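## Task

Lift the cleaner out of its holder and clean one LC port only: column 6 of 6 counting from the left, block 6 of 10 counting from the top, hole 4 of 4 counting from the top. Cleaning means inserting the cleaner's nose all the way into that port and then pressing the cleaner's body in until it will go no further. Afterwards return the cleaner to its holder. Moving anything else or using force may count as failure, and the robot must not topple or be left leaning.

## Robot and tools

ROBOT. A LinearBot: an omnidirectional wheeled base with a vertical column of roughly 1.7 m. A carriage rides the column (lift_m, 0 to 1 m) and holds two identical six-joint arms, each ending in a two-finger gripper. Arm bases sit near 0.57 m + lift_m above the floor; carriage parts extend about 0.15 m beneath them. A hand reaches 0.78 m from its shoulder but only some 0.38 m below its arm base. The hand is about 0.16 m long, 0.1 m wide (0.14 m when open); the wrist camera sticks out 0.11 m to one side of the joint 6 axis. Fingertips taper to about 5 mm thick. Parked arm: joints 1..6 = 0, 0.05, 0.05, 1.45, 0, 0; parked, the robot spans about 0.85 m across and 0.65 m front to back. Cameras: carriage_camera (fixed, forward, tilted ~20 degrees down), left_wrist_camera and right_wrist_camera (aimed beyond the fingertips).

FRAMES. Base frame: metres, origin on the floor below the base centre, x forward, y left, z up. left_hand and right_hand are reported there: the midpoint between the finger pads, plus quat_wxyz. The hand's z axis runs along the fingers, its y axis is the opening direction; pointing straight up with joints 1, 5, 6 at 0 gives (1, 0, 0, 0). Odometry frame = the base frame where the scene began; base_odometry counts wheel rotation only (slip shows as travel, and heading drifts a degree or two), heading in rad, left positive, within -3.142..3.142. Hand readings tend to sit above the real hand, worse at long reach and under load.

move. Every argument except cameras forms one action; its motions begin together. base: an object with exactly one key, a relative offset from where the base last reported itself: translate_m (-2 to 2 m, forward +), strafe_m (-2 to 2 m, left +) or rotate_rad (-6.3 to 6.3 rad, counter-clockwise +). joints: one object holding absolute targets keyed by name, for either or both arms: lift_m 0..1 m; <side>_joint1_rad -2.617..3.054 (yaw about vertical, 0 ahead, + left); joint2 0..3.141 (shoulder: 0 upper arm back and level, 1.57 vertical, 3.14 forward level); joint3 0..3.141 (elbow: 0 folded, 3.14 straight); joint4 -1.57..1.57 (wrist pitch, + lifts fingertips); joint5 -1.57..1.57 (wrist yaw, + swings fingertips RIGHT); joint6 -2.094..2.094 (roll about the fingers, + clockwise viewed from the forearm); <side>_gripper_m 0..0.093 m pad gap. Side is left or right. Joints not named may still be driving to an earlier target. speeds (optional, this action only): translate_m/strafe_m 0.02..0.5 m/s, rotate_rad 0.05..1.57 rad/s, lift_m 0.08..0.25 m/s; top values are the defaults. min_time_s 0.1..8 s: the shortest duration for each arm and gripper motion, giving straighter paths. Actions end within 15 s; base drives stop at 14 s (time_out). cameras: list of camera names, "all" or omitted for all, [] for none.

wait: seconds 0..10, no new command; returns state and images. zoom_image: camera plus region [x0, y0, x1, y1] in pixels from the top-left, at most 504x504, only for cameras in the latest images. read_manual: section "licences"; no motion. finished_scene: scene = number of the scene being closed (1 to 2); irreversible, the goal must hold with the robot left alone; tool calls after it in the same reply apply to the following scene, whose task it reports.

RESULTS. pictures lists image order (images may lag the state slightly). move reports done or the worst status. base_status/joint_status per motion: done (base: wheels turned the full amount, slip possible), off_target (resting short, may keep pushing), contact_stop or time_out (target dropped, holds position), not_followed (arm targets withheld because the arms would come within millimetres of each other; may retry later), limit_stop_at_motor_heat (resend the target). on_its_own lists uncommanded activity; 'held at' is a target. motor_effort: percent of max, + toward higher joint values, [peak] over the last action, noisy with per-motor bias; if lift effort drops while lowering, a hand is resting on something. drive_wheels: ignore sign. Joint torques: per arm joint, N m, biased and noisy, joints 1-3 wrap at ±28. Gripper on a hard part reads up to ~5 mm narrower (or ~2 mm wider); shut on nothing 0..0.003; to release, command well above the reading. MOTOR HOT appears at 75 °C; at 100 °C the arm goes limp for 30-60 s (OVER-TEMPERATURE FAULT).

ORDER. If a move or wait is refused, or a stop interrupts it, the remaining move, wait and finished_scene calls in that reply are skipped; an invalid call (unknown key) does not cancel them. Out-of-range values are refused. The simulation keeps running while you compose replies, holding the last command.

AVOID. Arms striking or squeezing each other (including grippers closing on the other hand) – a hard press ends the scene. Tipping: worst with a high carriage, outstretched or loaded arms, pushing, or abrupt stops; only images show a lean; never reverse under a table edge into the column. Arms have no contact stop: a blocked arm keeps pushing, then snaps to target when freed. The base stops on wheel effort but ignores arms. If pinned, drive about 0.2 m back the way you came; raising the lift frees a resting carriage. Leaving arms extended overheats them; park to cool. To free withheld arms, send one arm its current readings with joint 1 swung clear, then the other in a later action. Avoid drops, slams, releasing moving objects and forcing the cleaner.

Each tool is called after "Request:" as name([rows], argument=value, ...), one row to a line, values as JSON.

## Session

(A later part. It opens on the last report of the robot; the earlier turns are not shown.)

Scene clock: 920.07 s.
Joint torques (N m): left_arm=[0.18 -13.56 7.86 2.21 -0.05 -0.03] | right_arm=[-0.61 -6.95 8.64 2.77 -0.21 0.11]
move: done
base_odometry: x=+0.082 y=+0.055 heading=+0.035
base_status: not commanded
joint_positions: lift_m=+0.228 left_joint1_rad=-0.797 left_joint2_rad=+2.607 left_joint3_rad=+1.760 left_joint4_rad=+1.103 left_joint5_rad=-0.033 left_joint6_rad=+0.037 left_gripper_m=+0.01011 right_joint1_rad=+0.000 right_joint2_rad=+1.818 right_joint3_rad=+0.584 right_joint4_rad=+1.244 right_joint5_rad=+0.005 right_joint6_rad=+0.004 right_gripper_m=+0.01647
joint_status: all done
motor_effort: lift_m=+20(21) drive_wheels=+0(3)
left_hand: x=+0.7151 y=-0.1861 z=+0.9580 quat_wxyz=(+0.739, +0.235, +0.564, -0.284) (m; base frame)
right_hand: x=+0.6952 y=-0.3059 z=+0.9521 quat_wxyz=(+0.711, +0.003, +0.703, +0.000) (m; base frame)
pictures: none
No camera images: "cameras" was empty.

Request:
move(joints={"right_joint5_rad": 0.004}, min_time_s=0.4, cameras=[])

Request:
wait(seconds=0.3, cameras=["left_wrist_camera", "right_wrist_camera"])

Request:
zoom_image(camera="left_wrist_camera", region=[315, 170, 355, 210])

Request:
zoom_image(camera="right_wrist_camera", region=[342, 86, 372, 116])

Scene clock: 939.73 s.
Joint torques (N m): left_arm=[0.14 -13.52 7.84 2.21 -0.04 -0.02] | right_arm=[-0.59 -6.95 8.61 2.77 -0.12 0.11]
move: done
base_odometry: x=+0.082 y=+0.055 heading=+0.035
base_status: not commanded
joint_positions: lift_m=+0.228 left_joint1_rad=-0.797 left_joint2_rad=+2.607 left_joint3_rad=+1.760 left_joint4_rad=+1.103 left_joint5_rad=-0.033 left_joint6_rad=+0.037 left_gripper_m=+0.01011 right_joint1_rad=+0.000 right_joint2_rad=+1.818 right_joint3_rad=+0.584 right_joint4_rad=+1.244 right_joint5_rad=+0.005 right_joint6_rad=+0.004 right_gripper_m=+0.01647
joint_status: all done
motor_effort: lift_m=+19(21) drive_wheels=+0(3)
left_hand: x=+0.7151 y=-0.1861 z=+0.9580 quat_wxyz=(+0.739, +0.235, +0.564, -0.284) (m; base frame)
right_hand: x=+0.6952 y=-0.3058 z=+0.9521 quat_wxyz=(+0.711, +0.003, +0.703, +0.000) (m; base frame)
pictures: none
No camera images: "cameras" was empty.

Scene clock: 940.03 s.
Joint torques (N m): left_arm=[0.13 -13.6 7.88 2.21 -0.04 -0.03] | right_arm=[-0.62 -6.93 8.62 2.77 -0.13 0.11]
base_odometry: x=+0.082 y=+0.055 heading=+0.035
base_status: not commanded
joint_positions: lift_m=+0.228 left_joint1_rad=-0.797 left_joint2_rad=+2.607 left_joint3_rad=+1.760 left_joint4_rad=+1.103 left_joint5_rad=-0.033 left_joint6_rad=+0.037 left_gripper_m=+0.01011 right_joint1_rad=+0.000 right_joint2_rad=+1.818 right_joint3_rad=+0.584 right_joint4_rad=+1.244 right_joint5_rad=+0.005 right_joint6_rad=+0.004 right_gripper_m=+0.01647
joint_status: all done
motor_effort: lift_m=+19(21) drive_wheels=-1(3)
left_hand: x=+0.7151 y=-0.1861 z=+0.9580 quat_wxyz=(+0.739, +0.235, +0.564, -0.284) (m; base frame)
right_hand: x=+0.6952 y=-0.3058 z=+0.9521 quat_wxyz=(+0.711, +0.003, +0.703, +0.000) (m; base frame)
wait: 0.30 s; at rest by 0.27 s
pictures: left_wrist_camera, right_wrist_camera
Images, in order (width x height): left_wrist_camera 672x504, right_wrist_camera 672x504.

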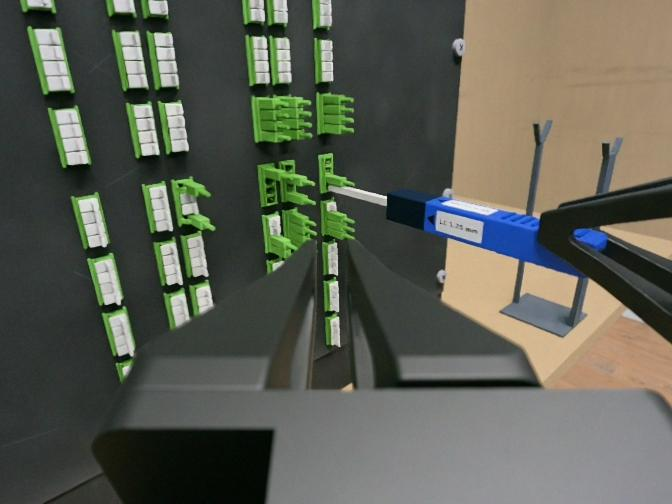

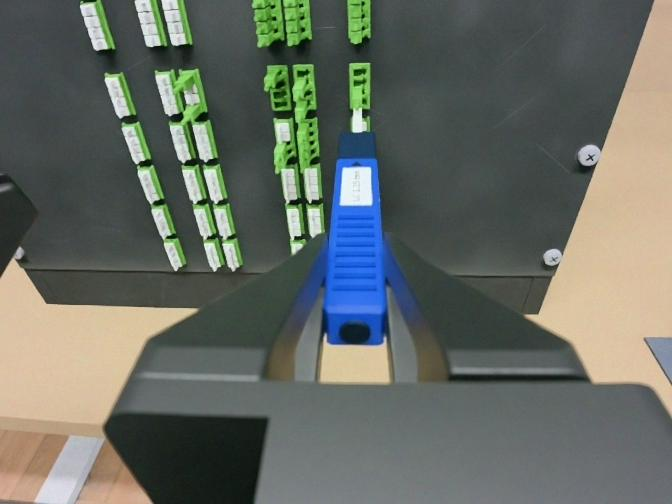

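Scaled by 12.600 from the camera's 672x504 image, which has a finer 960x720 frame.

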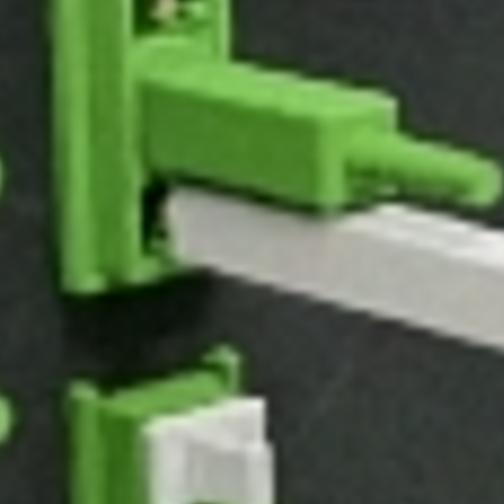

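Scaled by 16.800 from the camera's 672x504 image, which has a finer 960x720 frame.

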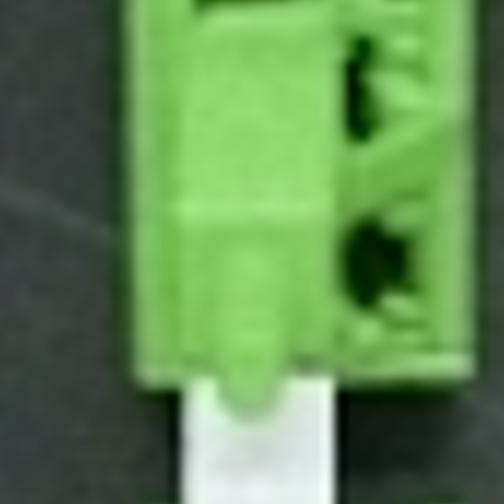

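Request:
zoom_image(camera="left_wrist_camera", region=[315, 148, 355, 188])

Request:
zoom_image(camera="left_wrist_camera", region=[320, 180, 340, 200])

Scaled by 12.600 from the camera's 672x504 image, which has a finer 960x720 frame.

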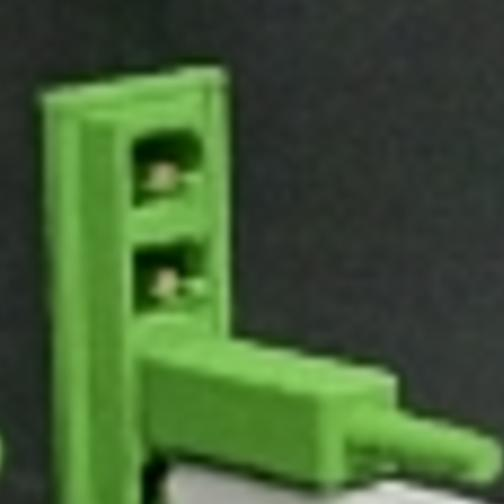

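Scaled by 25.200 from the camera's 672x504 image, which has a finer 960x720 frame.

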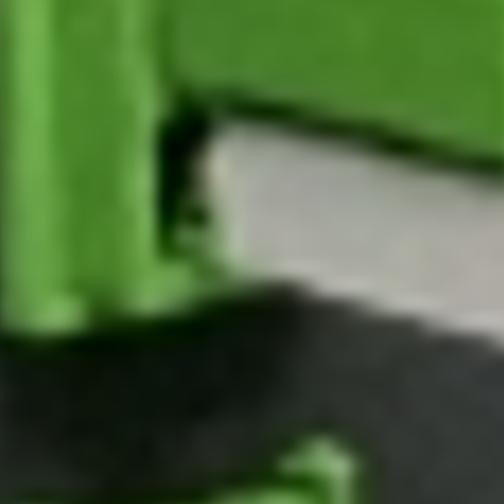

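Request:
move(base={"translate_m": 0.002}, speeds={"translate_m": 0.02}, cameras=[])

Request:
wait(seconds=0.5, cameras=["left_wrist_camera", "right_wrist_camera"])

Request:
zoom_image(camera="left_wrist_camera", region=[315, 170, 355, 210])

Request:
zoom_image(camera="right_wrist_camera", region=[342, 86, 372, 116])

Scene clock: 959.97 s.
Joint torques (N m): left_arm=[0.2 -13.6 7.83 2.26 -0.07 -0.03] | right_arm=[-0.65 -6.9 8.59 2.77 -0.12 0.11]
move: done
base_odometry: x=+0.084 y=+0.055 heading=+0.035
base_status: done
joint_positions: lift_m=+0.228 left_joint1_rad=-0.797 left_joint2_rad=+2.607 left_joint3_rad=+1.760 left_joint4_rad=+1.103 left_joint5_rad=-0.033 left_joint6_rad=+0.037 left_gripper_m=+0.01011 right_joint1_rad=+0.000 right_joint2_rad=+1.818 right_joint3_rad=+0.584 right_joint4_rad=+1.245 right_joint5_rad=+0.005 right_joint6_rad=+0.004 right_gripper_m=+0.01647
joint_status: not commanded
motor_effort: lift_m=+17(21) drive_wheels=+2(11)
left_hand: x=+0.7151 y=-0.1861 z=+0.9580 quat_wxyz=(+0.739, +0.235, +0.564, -0.284) (m; base frame)
right_hand: x=+0.6952 y=-0.3058 z=+0.9522 quat_wxyz=(+0.711, +0.003, +0.703, +0.000) (m; base frame)
pictures: none
No camera images: "cameras" was empty.

Scene clock: 960.47 s.
Joint torques (N m): left_arm=[0.14 -13.53 7.87 2.22 -0.05 -0.03] | right_arm=[-0.61 -6.94 8.65 2.77 -0.12 0.11]
base_odometry: x=+0.084 y=+0.055 heading=+0.035
base_status: done
joint_positions: lift_m=+0.228 left_joint1_rad=-0.797 left_joint2_rad=+2.607 left_joint3_rad=+1.760 left_joint4_rad=+1.103 left_joint5_rad=-0.033 left_joint6_rad=+0.037 left_gripper_m=+0.01011 right_joint1_rad=+0.000 right_joint2_rad=+1.818 right_joint3_rad=+0.584 right_joint4_rad=+1.245 right_joint5_rad=+0.005 right_joint6_rad=+0.004 right_gripper_m=+0.01647
joint_status: not commanded
motor_effort: lift_m=+20(21) drive_wheels=+1(11)
left_hand: x=+0.7151 y=-0.1861 z=+0.9580 quat_wxyz=(+0.739, +0.235, +0.564, -0.284) (m; base frame)
right_hand: x=+0.6952 y=-0.3058 z=+0.9522 quat_wxyz=(+0.711, +0.003, +0.703, +0.000) (m; base frame)
wait: 0.50 s; at rest by 0.27 s
pictures: left_wrist_camera, right_wrist_camera
Images, in order (width x height): left_wrist_camera 672x504, right_wrist_camera 672x504.

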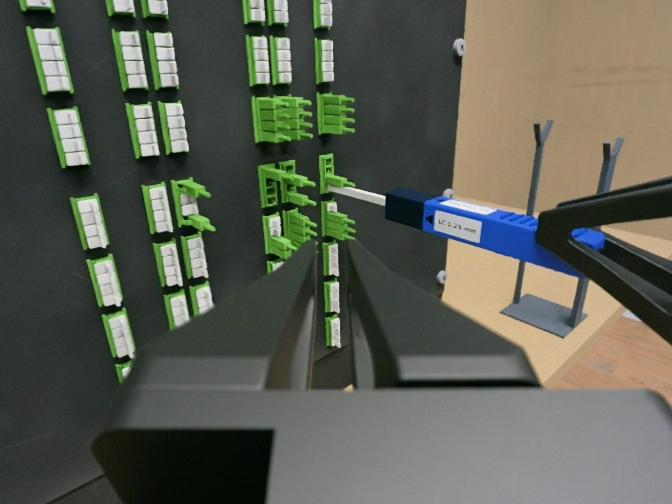

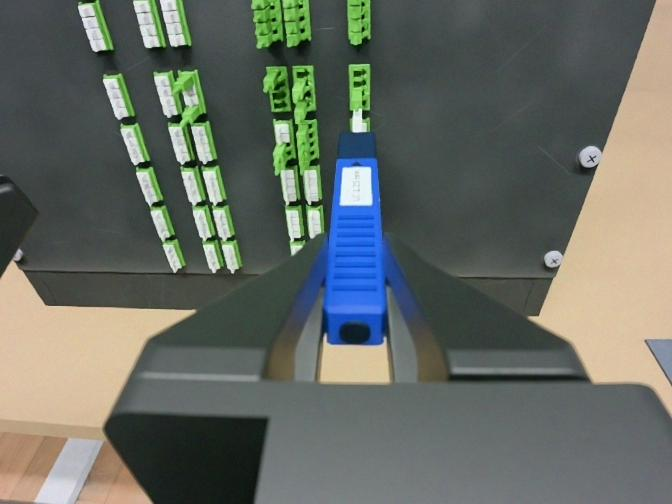

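Scaled by 12.600 from the camera's 672x504 image, which has a finer 960x720 frame.

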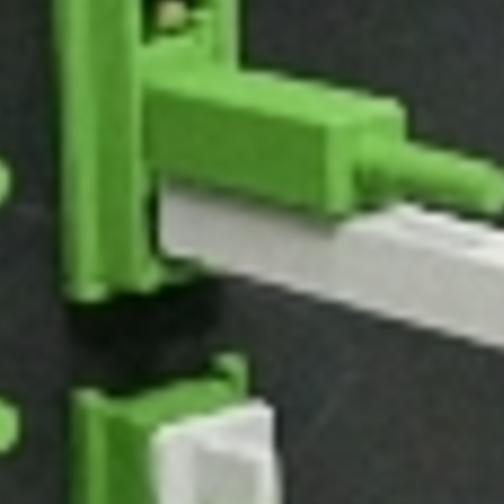

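Scaled by 16.800 from the camera's 672x504 image, which has a finer 960x720 frame.

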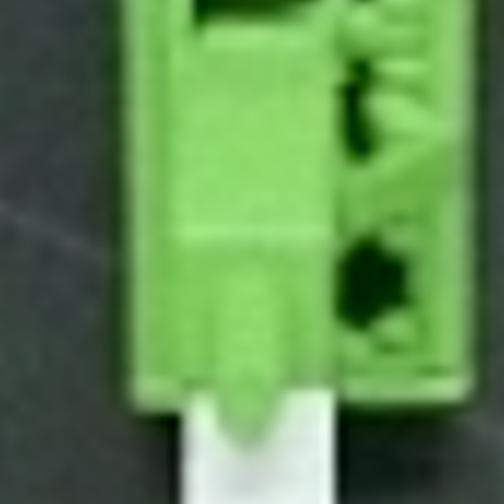

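Request:
zoom_image(camera="left_wrist_camera", region=[320, 180, 340, 200])

Request:
zoom_image(camera="left_wrist_camera", region=[315, 148, 355, 188])

Scaled by 25.200 from the camera's 672x504 image, which has a finer 960x720 frame.

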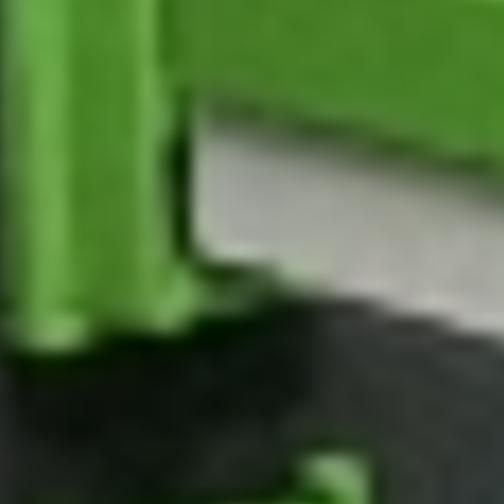

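Scaled by 12.600 from the camera's 672x504 image, which has a finer 960x720 frame.

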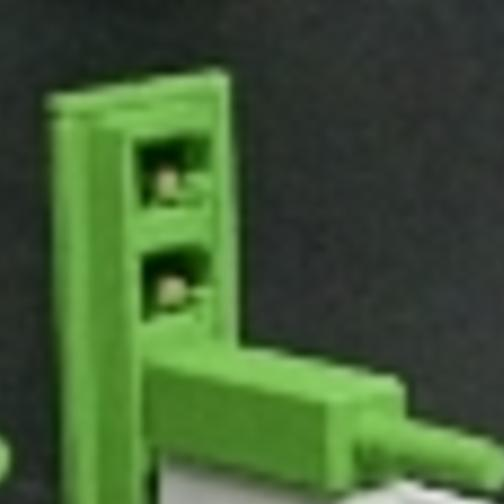

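Request:
move(base={"translate_m": 0.002}, speeds={"translate_m": 0.02}, cameras=[])

Request:
wait(seconds=0.5, cameras=["left_wrist_camera", "right_wrist_camera"])

Request:
zoom_image(camera="left_wrist_camera", region=[320, 180, 340, 200])

Request:
zoom_image(camera="left_wrist_camera", region=[365, 180, 405, 220])

Request:
zoom_image(camera="right_wrist_camera", region=[342, 86, 372, 116])

Scene clock: 977.30 s.
Joint torques (N m): left_arm=[0.09 -13.59 7.92 2.23 -0.07 -0.04] | right_arm=[-0.62 -6.91 8.59 2.77 -0.13 0.11]
move: done
base_odometry: x=+0.086 y=+0.055 heading=+0.035
base_status: done
joint_positions: lift_m=+0.228 left_joint1_rad=-0.797 left_joint2_rad=+2.607 left_joint3_rad=+1.760 left_joint4_rad=+1.102 left_joint5_rad=-0.033 left_joint6_rad=+0.037 left_gripper_m=+0.01011 right_joint1_rad=+0.000 right_joint2_rad=+1.818 right_joint3_rad=+0.584 right_joint4_rad=+1.244 right_joint5_rad=+0.005 right_joint6_rad=+0.004 right_gripper_m=+0.01647
joint_status: not commanded
motor_effort: lift_m=+20(20) drive_wheels=+4(10)
left_hand: x=+0.7151 y=-0.1861 z=+0.9579 quat_wxyz=(+0.739, +0.236, +0.564, -0.284) (m; base frame)
right_hand: x=+0.6952 y=-0.3058 z=+0.9521 quat_wxyz=(+0.711, +0.003, +0.703, +0.000) (m; base frame)
pictures: none
No camera images: "cameras" was empty.

Scene clock: 977.80 s.
Joint torques (N m): left_arm=[0.12 -13.59 7.92 2.21 -0.06 -0.03] | right_arm=[-0.59 -6.94 8.61 2.77 -0.12 0.11]
base_odometry: x=+0.086 y=+0.055 heading=+0.035
base_status: done
joint_positions: lift_m=+0.228 left_joint1_rad=-0.797 left_joint2_rad=+2.607 left_joint3_rad=+1.760 left_joint4_rad=+1.103 left_joint5_rad=-0.033 left_joint6_rad=+0.037 left_gripper_m=+0.01011 right_joint1_rad=+0.000 right_joint2_rad=+1.818 right_joint3_rad=+0.584 right_joint4_rad=+1.244 right_joint5_rad=+0.005 right_joint6_rad=+0.004 right_gripper_m=+0.01647
joint_status: not commanded
motor_effort: lift_m=+19(20) drive_wheels=+3(10)
left_hand: x=+0.7151 y=-0.1861 z=+0.9580 quat_wxyz=(+0.739, +0.235, +0.564, -0.284) (m; base frame)
right_hand: x=+0.6952 y=-0.3058 z=+0.9521 quat_wxyz=(+0.711, +0.003, +0.703, +0.000) (m; base frame)
wait: 0.50 s; at rest by 0.27 s
pictures: left_wrist_camera, right_wrist_camera
Images, in order (width x height): left_wrist_camera 672x504, right_wrist_camera 672x504.

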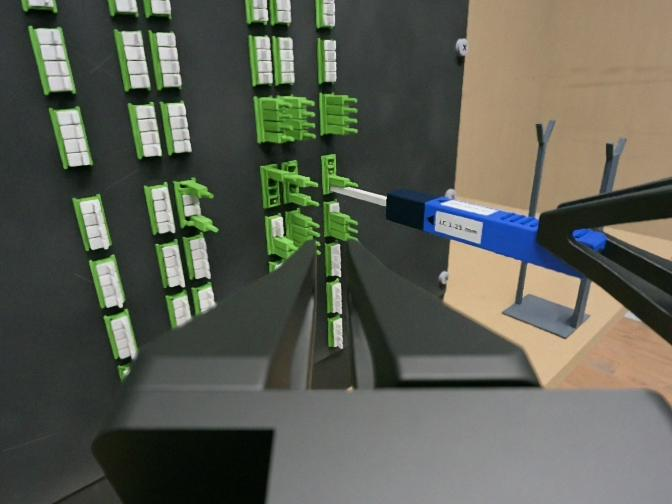

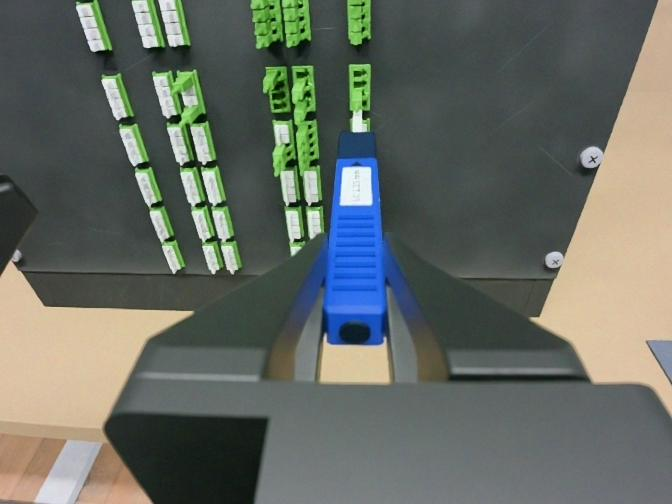

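Scaled by 25.200 from the camera's 672x504 image, which has a finer 960x720 frame.

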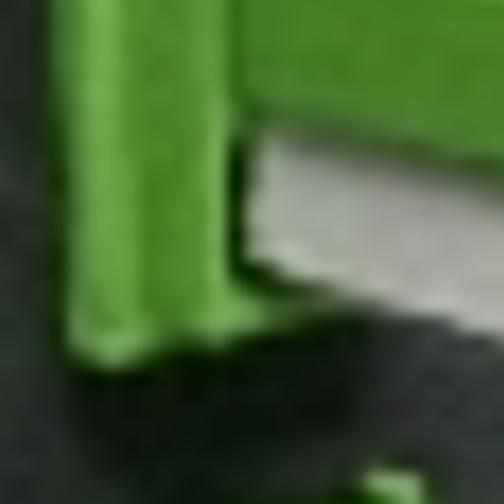

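Scaled by 12.600 from the camera's 672x504 image, which has a finer 960x720 frame.

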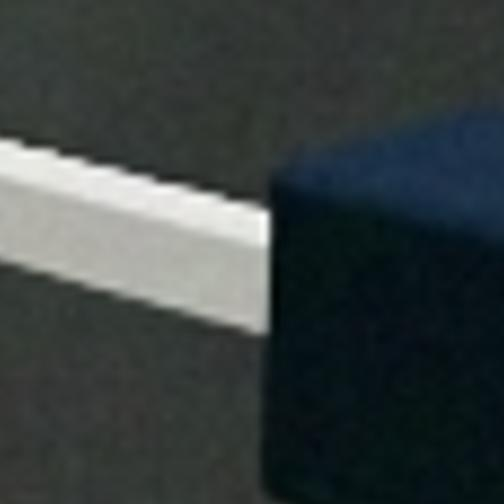

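Scaled by 16.800 from the camera's 672x504 image, which has a finer 960x720 frame.

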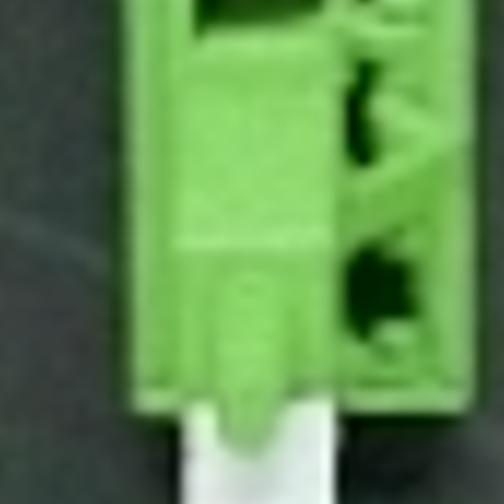

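Request:
zoom_image(camera="left_wrist_camera", region=[318, 165, 338, 185])

Request:
zoom_image(camera="left_wrist_camera", region=[322, 184, 336, 198])

Scaled by 25.200 from the camera's 672x504 image, which has a finer 960x720 frame.

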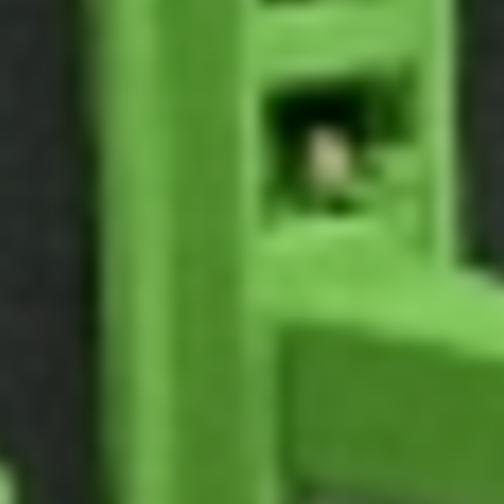

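Scaled by 36.000 from the camera's 672x504 image, which has a finer 960x720 frame.

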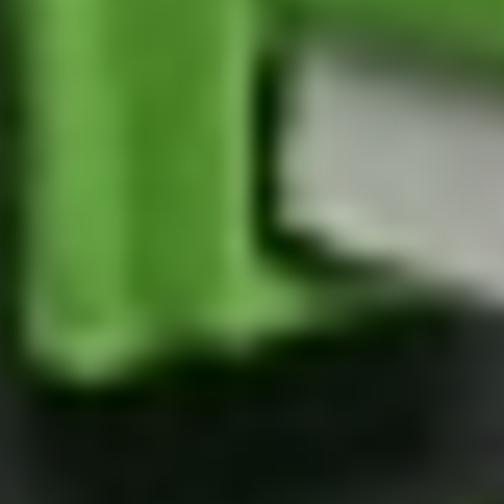

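Request:
move(base={"translate_m": -0.002}, speeds={"translate_m": 0.02}, cameras=[])

Request:
move(joints={"lift_m": 0.2275}, speeds={"lift_m": 0.08}, cameras=[])

Request:
wait(seconds=0.5, cameras=["left_wrist_camera", "right_wrist_camera"])

Request:
zoom_image(camera="left_wrist_camera", region=[320, 178, 340, 198])

Request:
zoom_image(camera="right_wrist_camera", region=[342, 86, 372, 116])

Scene clock: 1029.93 s.
Joint torques (N m): left_arm=[-0.1 -13.49 7.87 2.18 -0.05 -0.03] | right_arm=[-0.59 -6.89 8.57 2.77 -0.12 0.11]
move: done
base_odometry: x=+0.084 y=+0.055 heading=+0.035
base_status: done
joint_positions: lift_m=+0.228 left_joint1_rad=-0.796 left_joint2_rad=+2.607 left_joint3_rad=+1.760 left_joint4_rad=+1.103 left_joint5_rad=-0.033 left_joint6_rad=+0.037 left_gripper_m=+0.01011 right_joint1_rad=+0.000 right_joint2_rad=+1.818 right_joint3_rad=+0.584 right_joint4_rad=+1.245 right_joint5_rad=+0.005 right_joint6_rad=+0.004 right_gripper_m=+0.01647
joint_status: not commanded
motor_effort: lift_m=+18(21) drive_wheels=+1(6)
left_hand: x=+0.7152 y=-0.1859 z=+0.9580 quat_wxyz=(+0.739, +0.235, +0.564, -0.284) (m; base frame)
right_hand: x=+0.6952 y=-0.3058 z=+0.9522 quat_wxyz=(+0.711, +0.003, +0.703, +0.000) (m; base frame)
pictures: none
No camera images: "cameras" was empty.

Scene clock: 1030.23 s.
Joint torques (N m): left_arm=[-0.01 -13.64 7.92 2.22 -0.06 -0.03] | right_arm=[-0.59 -6.94 8.59 2.78 -0.12 0.11]
move: done
base_odometry: x=+0.084 y=+0.055 heading=+0.035
base_status: not commanded
joint_positions: lift_m=+0.228 left_joint1_rad=-0.796 left_joint2_rad=+2.607 left_joint3_rad=+1.760 left_joint4_rad=+1.102 left_joint5_rad=-0.033 left_joint6_rad=+0.037 left_gripper_m=+0.01011 right_joint1_rad=+0.000 right_joint2_rad=+1.818 right_joint3_rad=+0.584 right_joint4_rad=+1.244 right_joint5_rad=+0.005 right_joint6_rad=+0.004 right_gripper_m=+0.01647
joint_status: all done
motor_effort: lift_m=+19(20) drive_wheels=+1(4)
left_hand: x=+0.7153 y=-0.1859 z=+0.9573 quat_wxyz=(+0.739, +0.236, +0.564, -0.284) (m; base frame)
right_hand: x=+0.6952 y=-0.3058 z=+0.9516 quat_wxyz=(+0.711, +0.003, +0.703, +0.000) (m; base frame)
pictures: none
No camera images: "cameras" was empty.

Scene clock: 1030.73 s.
Joint torques (N m): left_arm=[0.09 -13.61 7.84 2.21 -0.04 -0.03] | right_arm=[-0.61 -6.95 8.62 2.78 -0.12 0.11]
base_odometry: x=+0.084 y=+0.055 heading=+0.035
base_status: not commanded
joint_positions: lift_m=+0.228 left_joint1_rad=-0.796 left_joint2_rad=+2.607 left_joint3_rad=+1.760 left_joint4_rad=+1.102 left_joint5_rad=-0.033 left_joint6_rad=+0.037 left_gripper_m=+0.01011 right_joint1_rad=+0.000 right_joint2_rad=+1.818 right_joint3_rad=+0.584 right_joint4_rad=+1.244 right_joint5_rad=+0.005 right_joint6_rad=+0.004 right_gripper_m=+0.01647
joint_status: all done
motor_effort: lift_m=+17(20) drive_wheels=+1(4)
left_hand: x=+0.7153 y=-0.1859 z=+0.9573 quat_wxyz=(+0.739, +0.236, +0.564, -0.284) (m; base frame)
right_hand: x=+0.6952 y=-0.3058 z=+0.9516 quat_wxyz=(+0.711, +0.003, +0.703, +0.000) (m; base frame)
wait: 0.50 s; at rest by 0.27 s
pictures: left_wrist_camera, right_wrist_camera
Images, in order (width x height): left_wrist_camera 672x504, right_wrist_camera 672x504.

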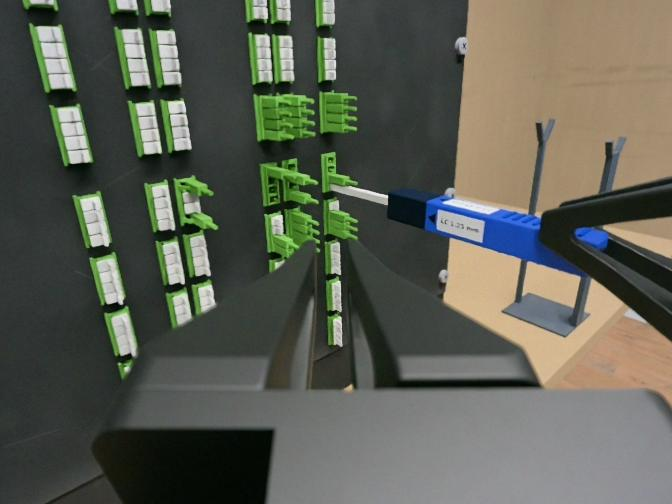

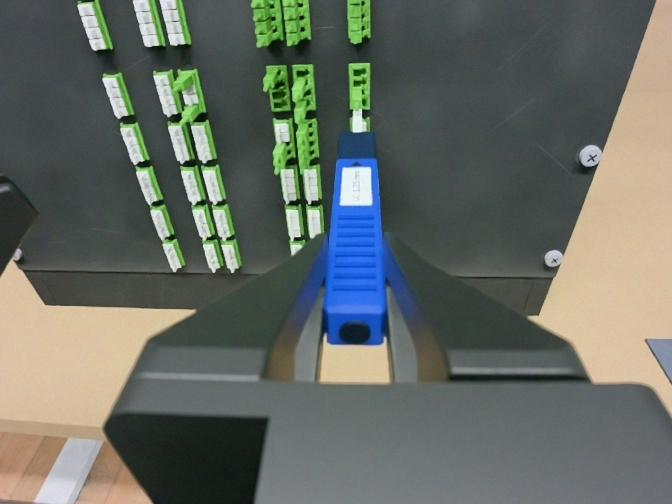

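Scaled by 25.200 from the camera's 672x504 image, which has a finer 960x720 frame.

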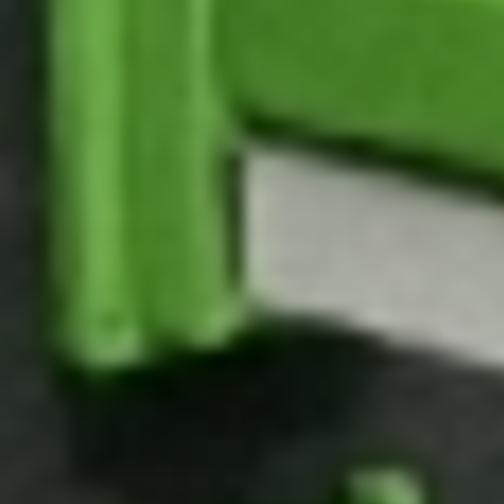

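Scaled by 16.800 from the camera's 672x504 image, which has a finer 960x720 frame.

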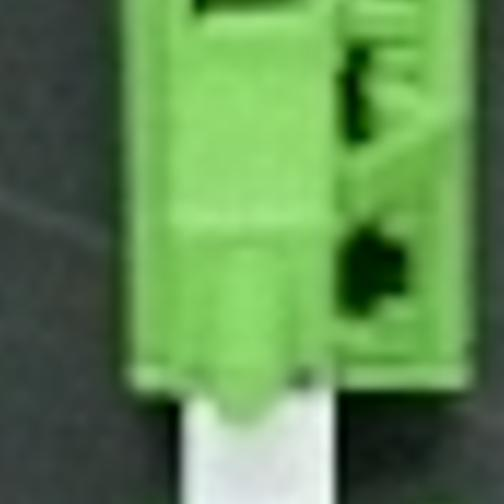

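Request:
zoom_image(camera="left_wrist_camera", region=[365, 180, 405, 220])

Request:
zoom_image(camera="left_wrist_camera", region=[315, 148, 355, 188])

Scaled by 12.600 from the camera's 672x504 image, which has a finer 960x720 frame.

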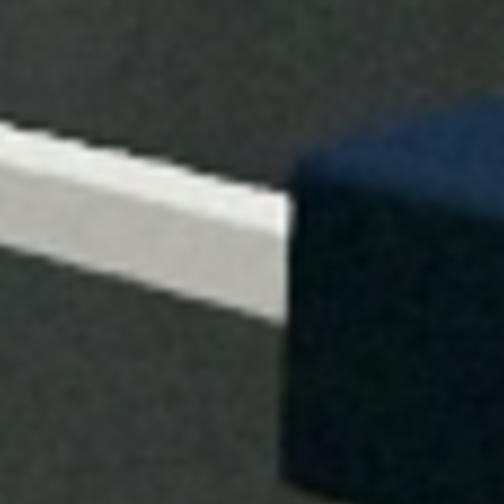

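Scaled by 12.600 from the camera's 672x504 image, which has a finer 960x720 frame.

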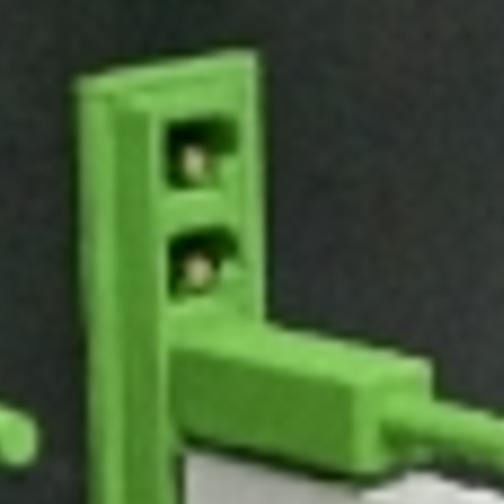

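Request:
move(base={"translate_m": 0.002}, speeds={"translate_m": 0.02}, cameras=[])

Request:
wait(seconds=0.5, cameras=["left_wrist_camera", "right_wrist_camera"])

Request:
zoom_image(camera="left_wrist_camera", region=[320, 178, 340, 198])

Request:
zoom_image(camera="right_wrist_camera", region=[342, 86, 372, 116])

Request:
zoom_image(camera="left_wrist_camera", region=[365, 180, 405, 220])

Scene clock: 1096.93 s.
Joint torques (N m): left_arm=[0.08 -13.56 8.05 2.25 -0.05 -0.03] | right_arm=[-0.62 -6.94 8.61 2.77 -0.12 0.11]
move: done
base_odometry: x=+0.086 y=+0.055 heading=+0.035
base_status: done
joint_positions: lift_m=+0.228 left_joint1_rad=-0.796 left_joint2_rad=+2.607 left_joint3_rad=+1.760 left_joint4_rad=+1.102 left_joint5_rad=-0.033 left_joint6_rad=+0.037 left_gripper_m=+0.01011 right_joint1_rad=+0.000 right_joint2_rad=+1.818 right_joint3_rad=+0.584 right_joint4_rad=+1.244 right_joint5_rad=+0.005 right_joint6_rad=+0.004 right_gripper_m=+0.01647
joint_status: not commanded
motor_effort: lift_m=+19(20) drive_wheels=+0(9)
left_hand: x=+0.7153 y=-0.1859 z=+0.9574 quat_wxyz=(+0.739, +0.235, +0.564, -0.284) (m; base frame)
right_hand: x=+0.6952 y=-0.3058 z=+0.9516 quat_wxyz=(+0.711, +0.003, +0.703, +0.000) (m; base frame)
pictures: none
No camera images: "cameras" was empty.

Scene clock: 1097.43 s.
Joint torques (N m): left_arm=[-0.02 -13.57 7.9 2.22 -0.06 -0.03] | right_arm=[-0.61 -6.91 8.62 2.77 -0.12 0.11]
base_odometry: x=+0.086 y=+0.055 heading=+0.035
base_status: done
joint_positions: lift_m=+0.228 left_joint1_rad=-0.796 left_joint2_rad=+2.607 left_joint3_rad=+1.760 left_joint4_rad=+1.103 left_joint5_rad=-0.033 left_joint6_rad=+0.037 left_gripper_m=+0.01011 right_joint1_rad=+0.000 right_joint2_rad=+1.818 right_joint3_rad=+0.584 right_joint4_rad=+1.244 right_joint5_rad=+0.005 right_joint6_rad=+0.004 right_gripper_m=+0.01647
joint_status: not commanded
motor_effort: lift_m=+18(20) drive_wheels=+0(9)
left_hand: x=+0.7152 y=-0.1859 z=+0.9575 quat_wxyz=(+0.739, +0.235, +0.564, -0.284) (m; base frame)
right_hand: x=+0.6952 y=-0.3058 z=+0.9516 quat_wxyz=(+0.711, +0.003, +0.703, +0.000) (m; base frame)
wait: 0.50 s; at rest by 0.27 s
pictures: left_wrist_camera, right_wrist_camera
Images, in order (width x height): left_wrist_camera 672x504, right_wrist_camera 672x504.

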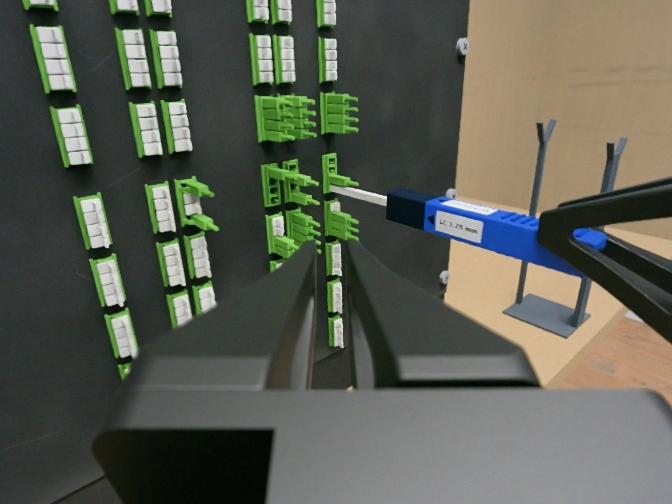

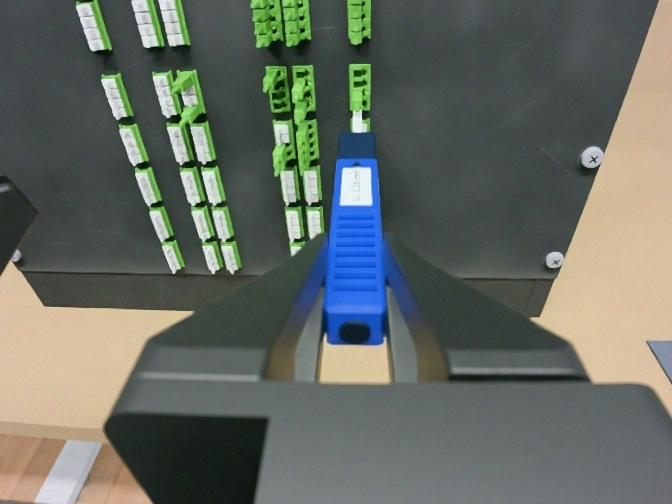

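Scaled by 25.200 from the camera's 672x504 image, which has a finer 960x720 frame.

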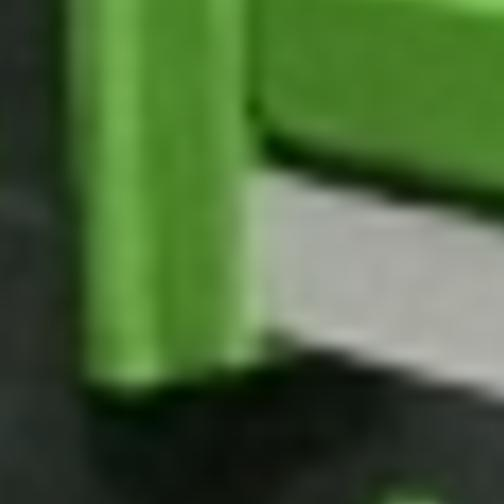

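Scaled by 16.800 from the camera's 672x504 image, which has a finer 960x720 frame.

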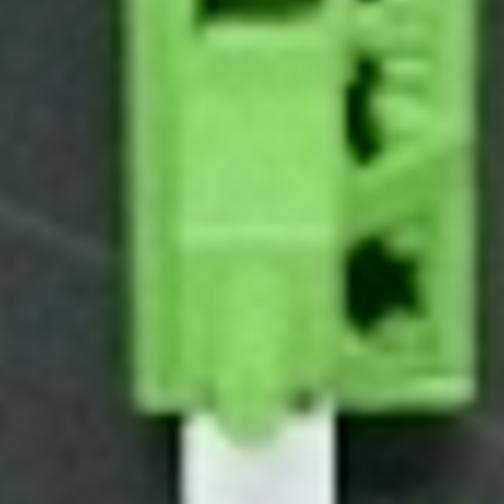

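Scaled by 12.600 from the camera's 672x504 image, which has a finer 960x720 frame.

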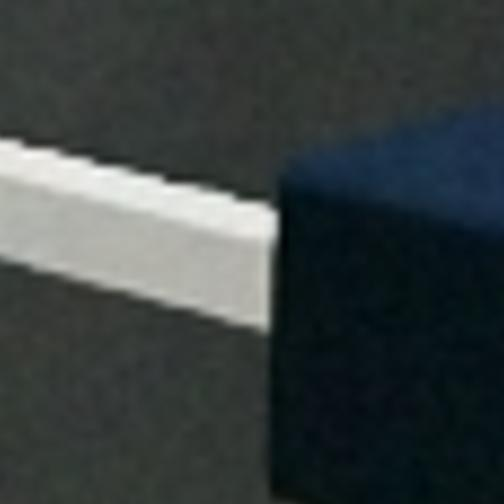

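Request:
move(base={"translate_m": 0.003}, speeds={"translate_m": 0.02}, cameras=[])

Request:
wait(seconds=0.5, cameras=["left_wrist_camera", "right_wrist_camera"])

Request:
zoom_image(camera="left_wrist_camera", region=[320, 178, 340, 198])

Request:
zoom_image(camera="right_wrist_camera", region=[342, 86, 372, 116])

Scene clock: 1101.53 s.
Joint torques (N m): left_arm=[-0.01 -13.46 7.87 2.24 -0.06 -0.03] | right_arm=[-0.59 -6.93 8.59 2.77 -0.12 0.11]
move: done
base_odometry: x=+0.089 y=+0.055 heading=+0.035
base_status: done
joint_positions: lift_m=+0.228 left_joint1_rad=-0.796 left_joint2_rad=+2.607 left_joint3_rad=+1.760 left_joint4_rad=+1.103 left_joint5_rad=-0.033 left_joint6_rad=+0.037 left_gripper_m=+0.01011 right_joint1_rad=+0.000 right_joint2_rad=+1.818 right_joint3_rad=+0.584 right_joint4_rad=+1.244 right_joint5_rad=+0.005 right_joint6_rad=+0.004 right_gripper_m=+0.01647
joint_status: not commanded
motor_effort: lift_m=+17(20) drive_wheels=+0(9)
left_hand: x=+0.7152 y=-0.1859 z=+0.9575 quat_wxyz=(+0.739, +0.235, +0.564, -0.284) (m; base frame)
right_hand: x=+0.6952 y=-0.3058 z=+0.9516 quat_wxyz=(+0.711, +0.003, +0.703, +0.000) (m; base frame)
pictures: none
No camera images: "cameras" was empty.

Scene clock: 1102.03 s.
Joint torques (N m): left_arm=[0.08 -13.53 7.86 2.21 -0.05 -0.04] | right_arm=[-0.62 -6.94 8.62 2.77 -0.12 0.11]
base_odometry: x=+0.089 y=+0.055 heading=+0.035
base_status: done
joint_positions: lift_m=+0.228 left_joint1_rad=-0.796 left_joint2_rad=+2.607 left_joint3_rad=+1.760 left_joint4_rad=+1.103 left_joint5_rad=-0.033 left_joint6_rad=+0.037 left_gripper_m=+0.01011 right_joint1_rad=+0.000 right_joint2_rad=+1.818 right_joint3_rad=+0.584 right_joint4_rad=+1.244 right_joint5_rad=+0.005 right_joint6_rad=+0.004 right_gripper_m=+0.01647
joint_status: not commanded
motor_effort: lift_m=+20(20) drive_wheels=-1(9)
left_hand: x=+0.7152 y=-0.1859 z=+0.9575 quat_wxyz=(+0.739, +0.235, +0.564, -0.284) (m; base frame)
right_hand: x=+0.6952 y=-0.3058 z=+0.9516 quat_wxyz=(+0.711, +0.003, +0.703, +0.000) (m; base frame)
wait: 0.50 s; at rest by 0.27 s
pictures: left_wrist_camera, right_wrist_camera
Images, in order (width x height): left_wrist_camera 672x504, right_wrist_camera 672x504.

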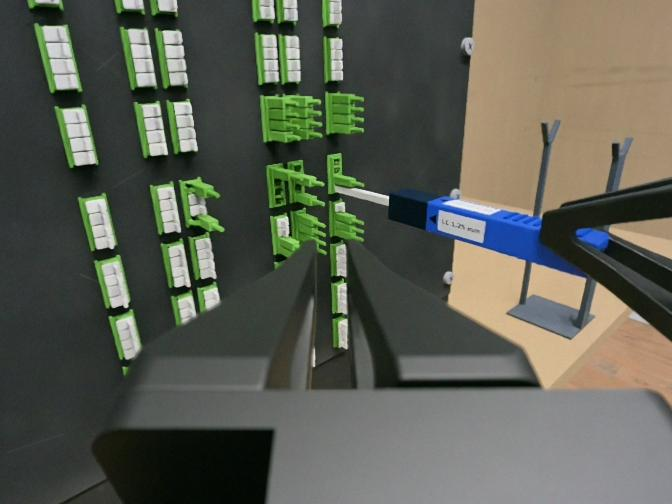

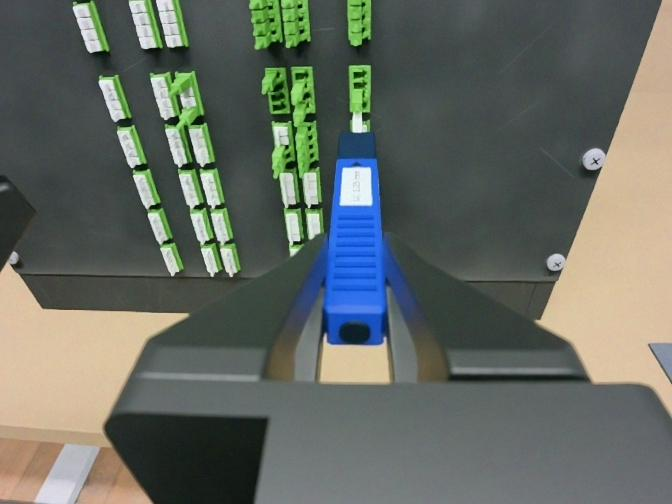

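Scaled by 25.200 from the camera's 672x504 image, which has a finer 960x720 frame.

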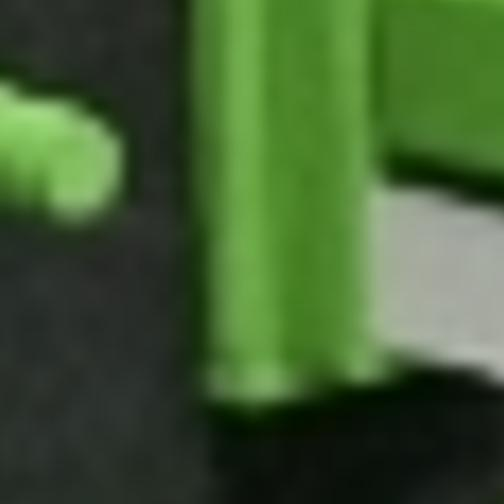

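Scaled by 16.800 from the camera's 672x504 image, which has a finer 960x720 frame.

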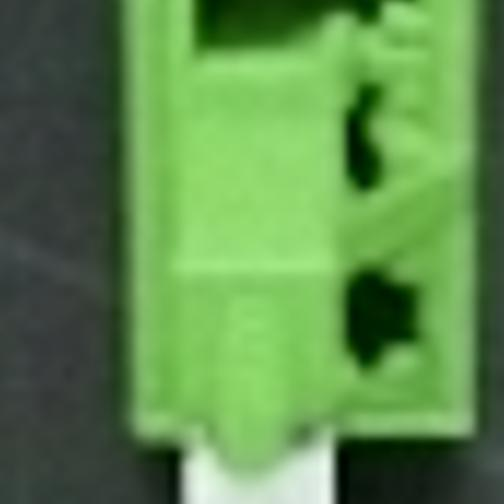

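Request:
move(base={"translate_m": 0.003}, speeds={"translate_m": 0.02}, cameras=[])

Request:
wait(seconds=0.4, cameras=["left_wrist_camera", "right_wrist_camera"])

Request:
zoom_image(camera="left_wrist_camera", region=[325, 170, 395, 220])

Request:
zoom_image(camera="right_wrist_camera", region=[342, 86, 372, 116])

Scene clock: 1105.33 s.
Joint torques (N m): left_arm=[0.02 -13.49 7.86 2.22 -0.06 -0.03] | right_arm=[-0.62 -6.91 8.62 2.77 -0.13 0.11]
move: done
base_odometry: x=+0.092 y=+0.056 heading=+0.036
base_status: done
joint_positions: lift_m=+0.228 left_joint1_rad=-0.796 left_joint2_rad=+2.607 left_joint3_rad=+1.760 left_joint4_rad=+1.103 left_joint5_rad=-0.033 left_joint6_rad=+0.037 left_gripper_m=+0.01011 right_joint1_rad=+0.000 right_joint2_rad=+1.818 right_joint3_rad=+0.584 right_joint4_rad=+1.244 right_joint5_rad=+0.005 right_joint6_rad=+0.004 right_gripper_m=+0.01647
joint_status: not commanded
motor_effort: lift_m=+18(20) drive_wheels=-1(11)
left_hand: x=+0.7152 y=-0.1859 z=+0.9575 quat_wxyz=(+0.739, +0.235, +0.564, -0.284) (m; base frame)
right_hand: x=+0.6952 y=-0.3059 z=+0.9516 quat_wxyz=(+0.711, +0.003, +0.703, +0.000) (m; base frame)
pictures: none
No camera images: "cameras" was empty.

Scene clock: 1105.73 s.
Joint torques (N m): left_arm=[0.08 -13.61 7.91 2.21 -0.04 -0.02] | right_arm=[-0.59 -6.93 8.62 2.77 -0.12 0.11]
base_odometry: x=+0.092 y=+0.056 heading=+0.036
base_status: done
joint_positions: lift_m=+0.228 left_joint1_rad=-0.796 left_joint2_rad=+2.607 left_joint3_rad=+1.760 left_joint4_rad=+1.103 left_joint5_rad=-0.033 left_joint6_rad=+0.037 left_gripper_m=+0.01011 right_joint1_rad=+0.000 right_joint2_rad=+1.818 right_joint3_rad=+0.584 right_joint4_rad=+1.244 right_joint5_rad=+0.005 right_joint6_rad=+0.004 right_gripper_m=+0.01647
joint_status: not commanded
motor_effort: lift_m=+21(20) drive_wheels=-4(11)
left_hand: x=+0.7152 y=-0.1859 z=+0.9575 quat_wxyz=(+0.739, +0.235, +0.564, -0.284) (m; base frame)
right_hand: x=+0.6952 y=-0.3059 z=+0.9516 quat_wxyz=(+0.711, +0.003, +0.703, +0.000) (m; base frame)
wait: 0.40 s; at rest by 0.27 s
pictures: left_wrist_camera, right_wrist_camera
Images, in order (width x height): left_wrist_camera 672x504, right_wrist_camera 672x504.

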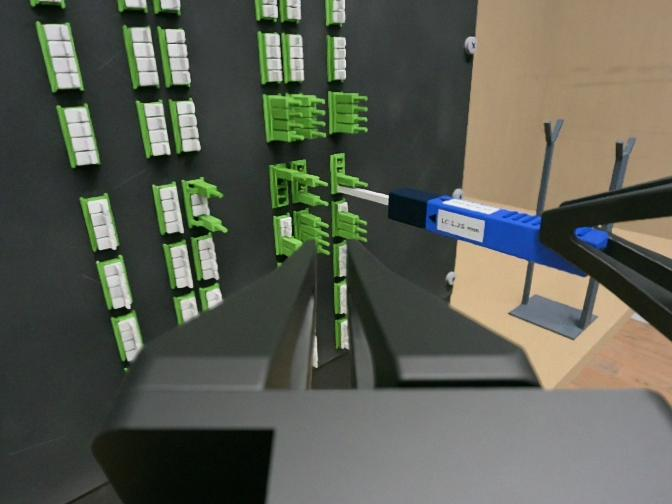

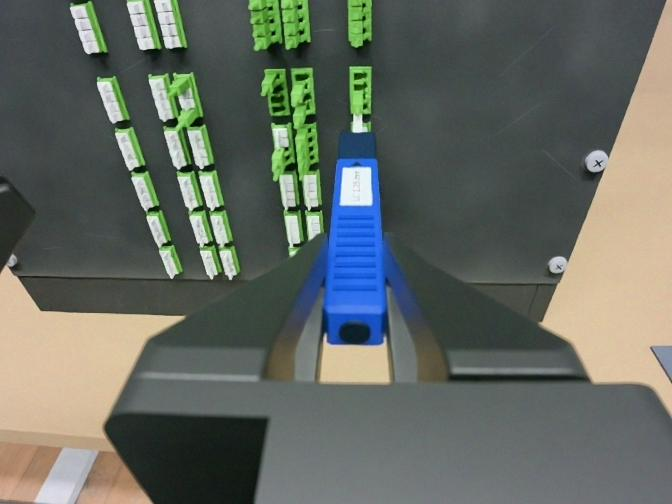

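Scaled by 7.200 from the camera's 672x504 image, which has a finer 960x720 frame.

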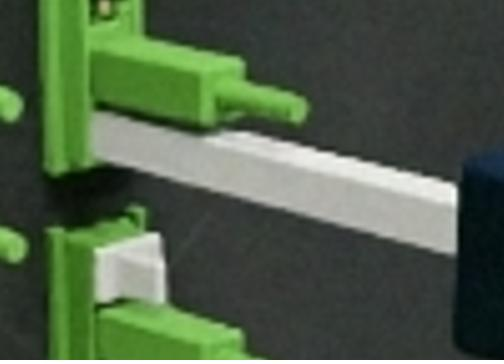

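Scaled by 16.800 from the camera's 672x504 image, which has a finer 960x720 frame.

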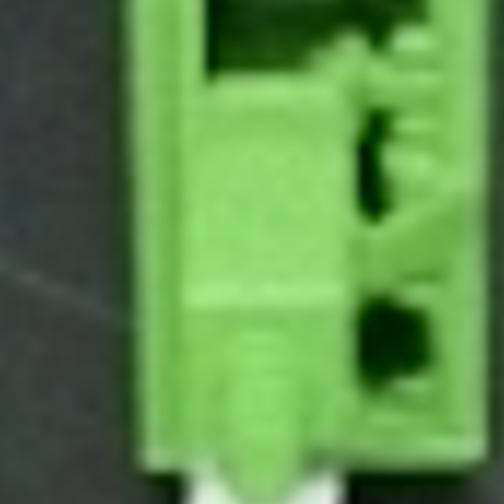

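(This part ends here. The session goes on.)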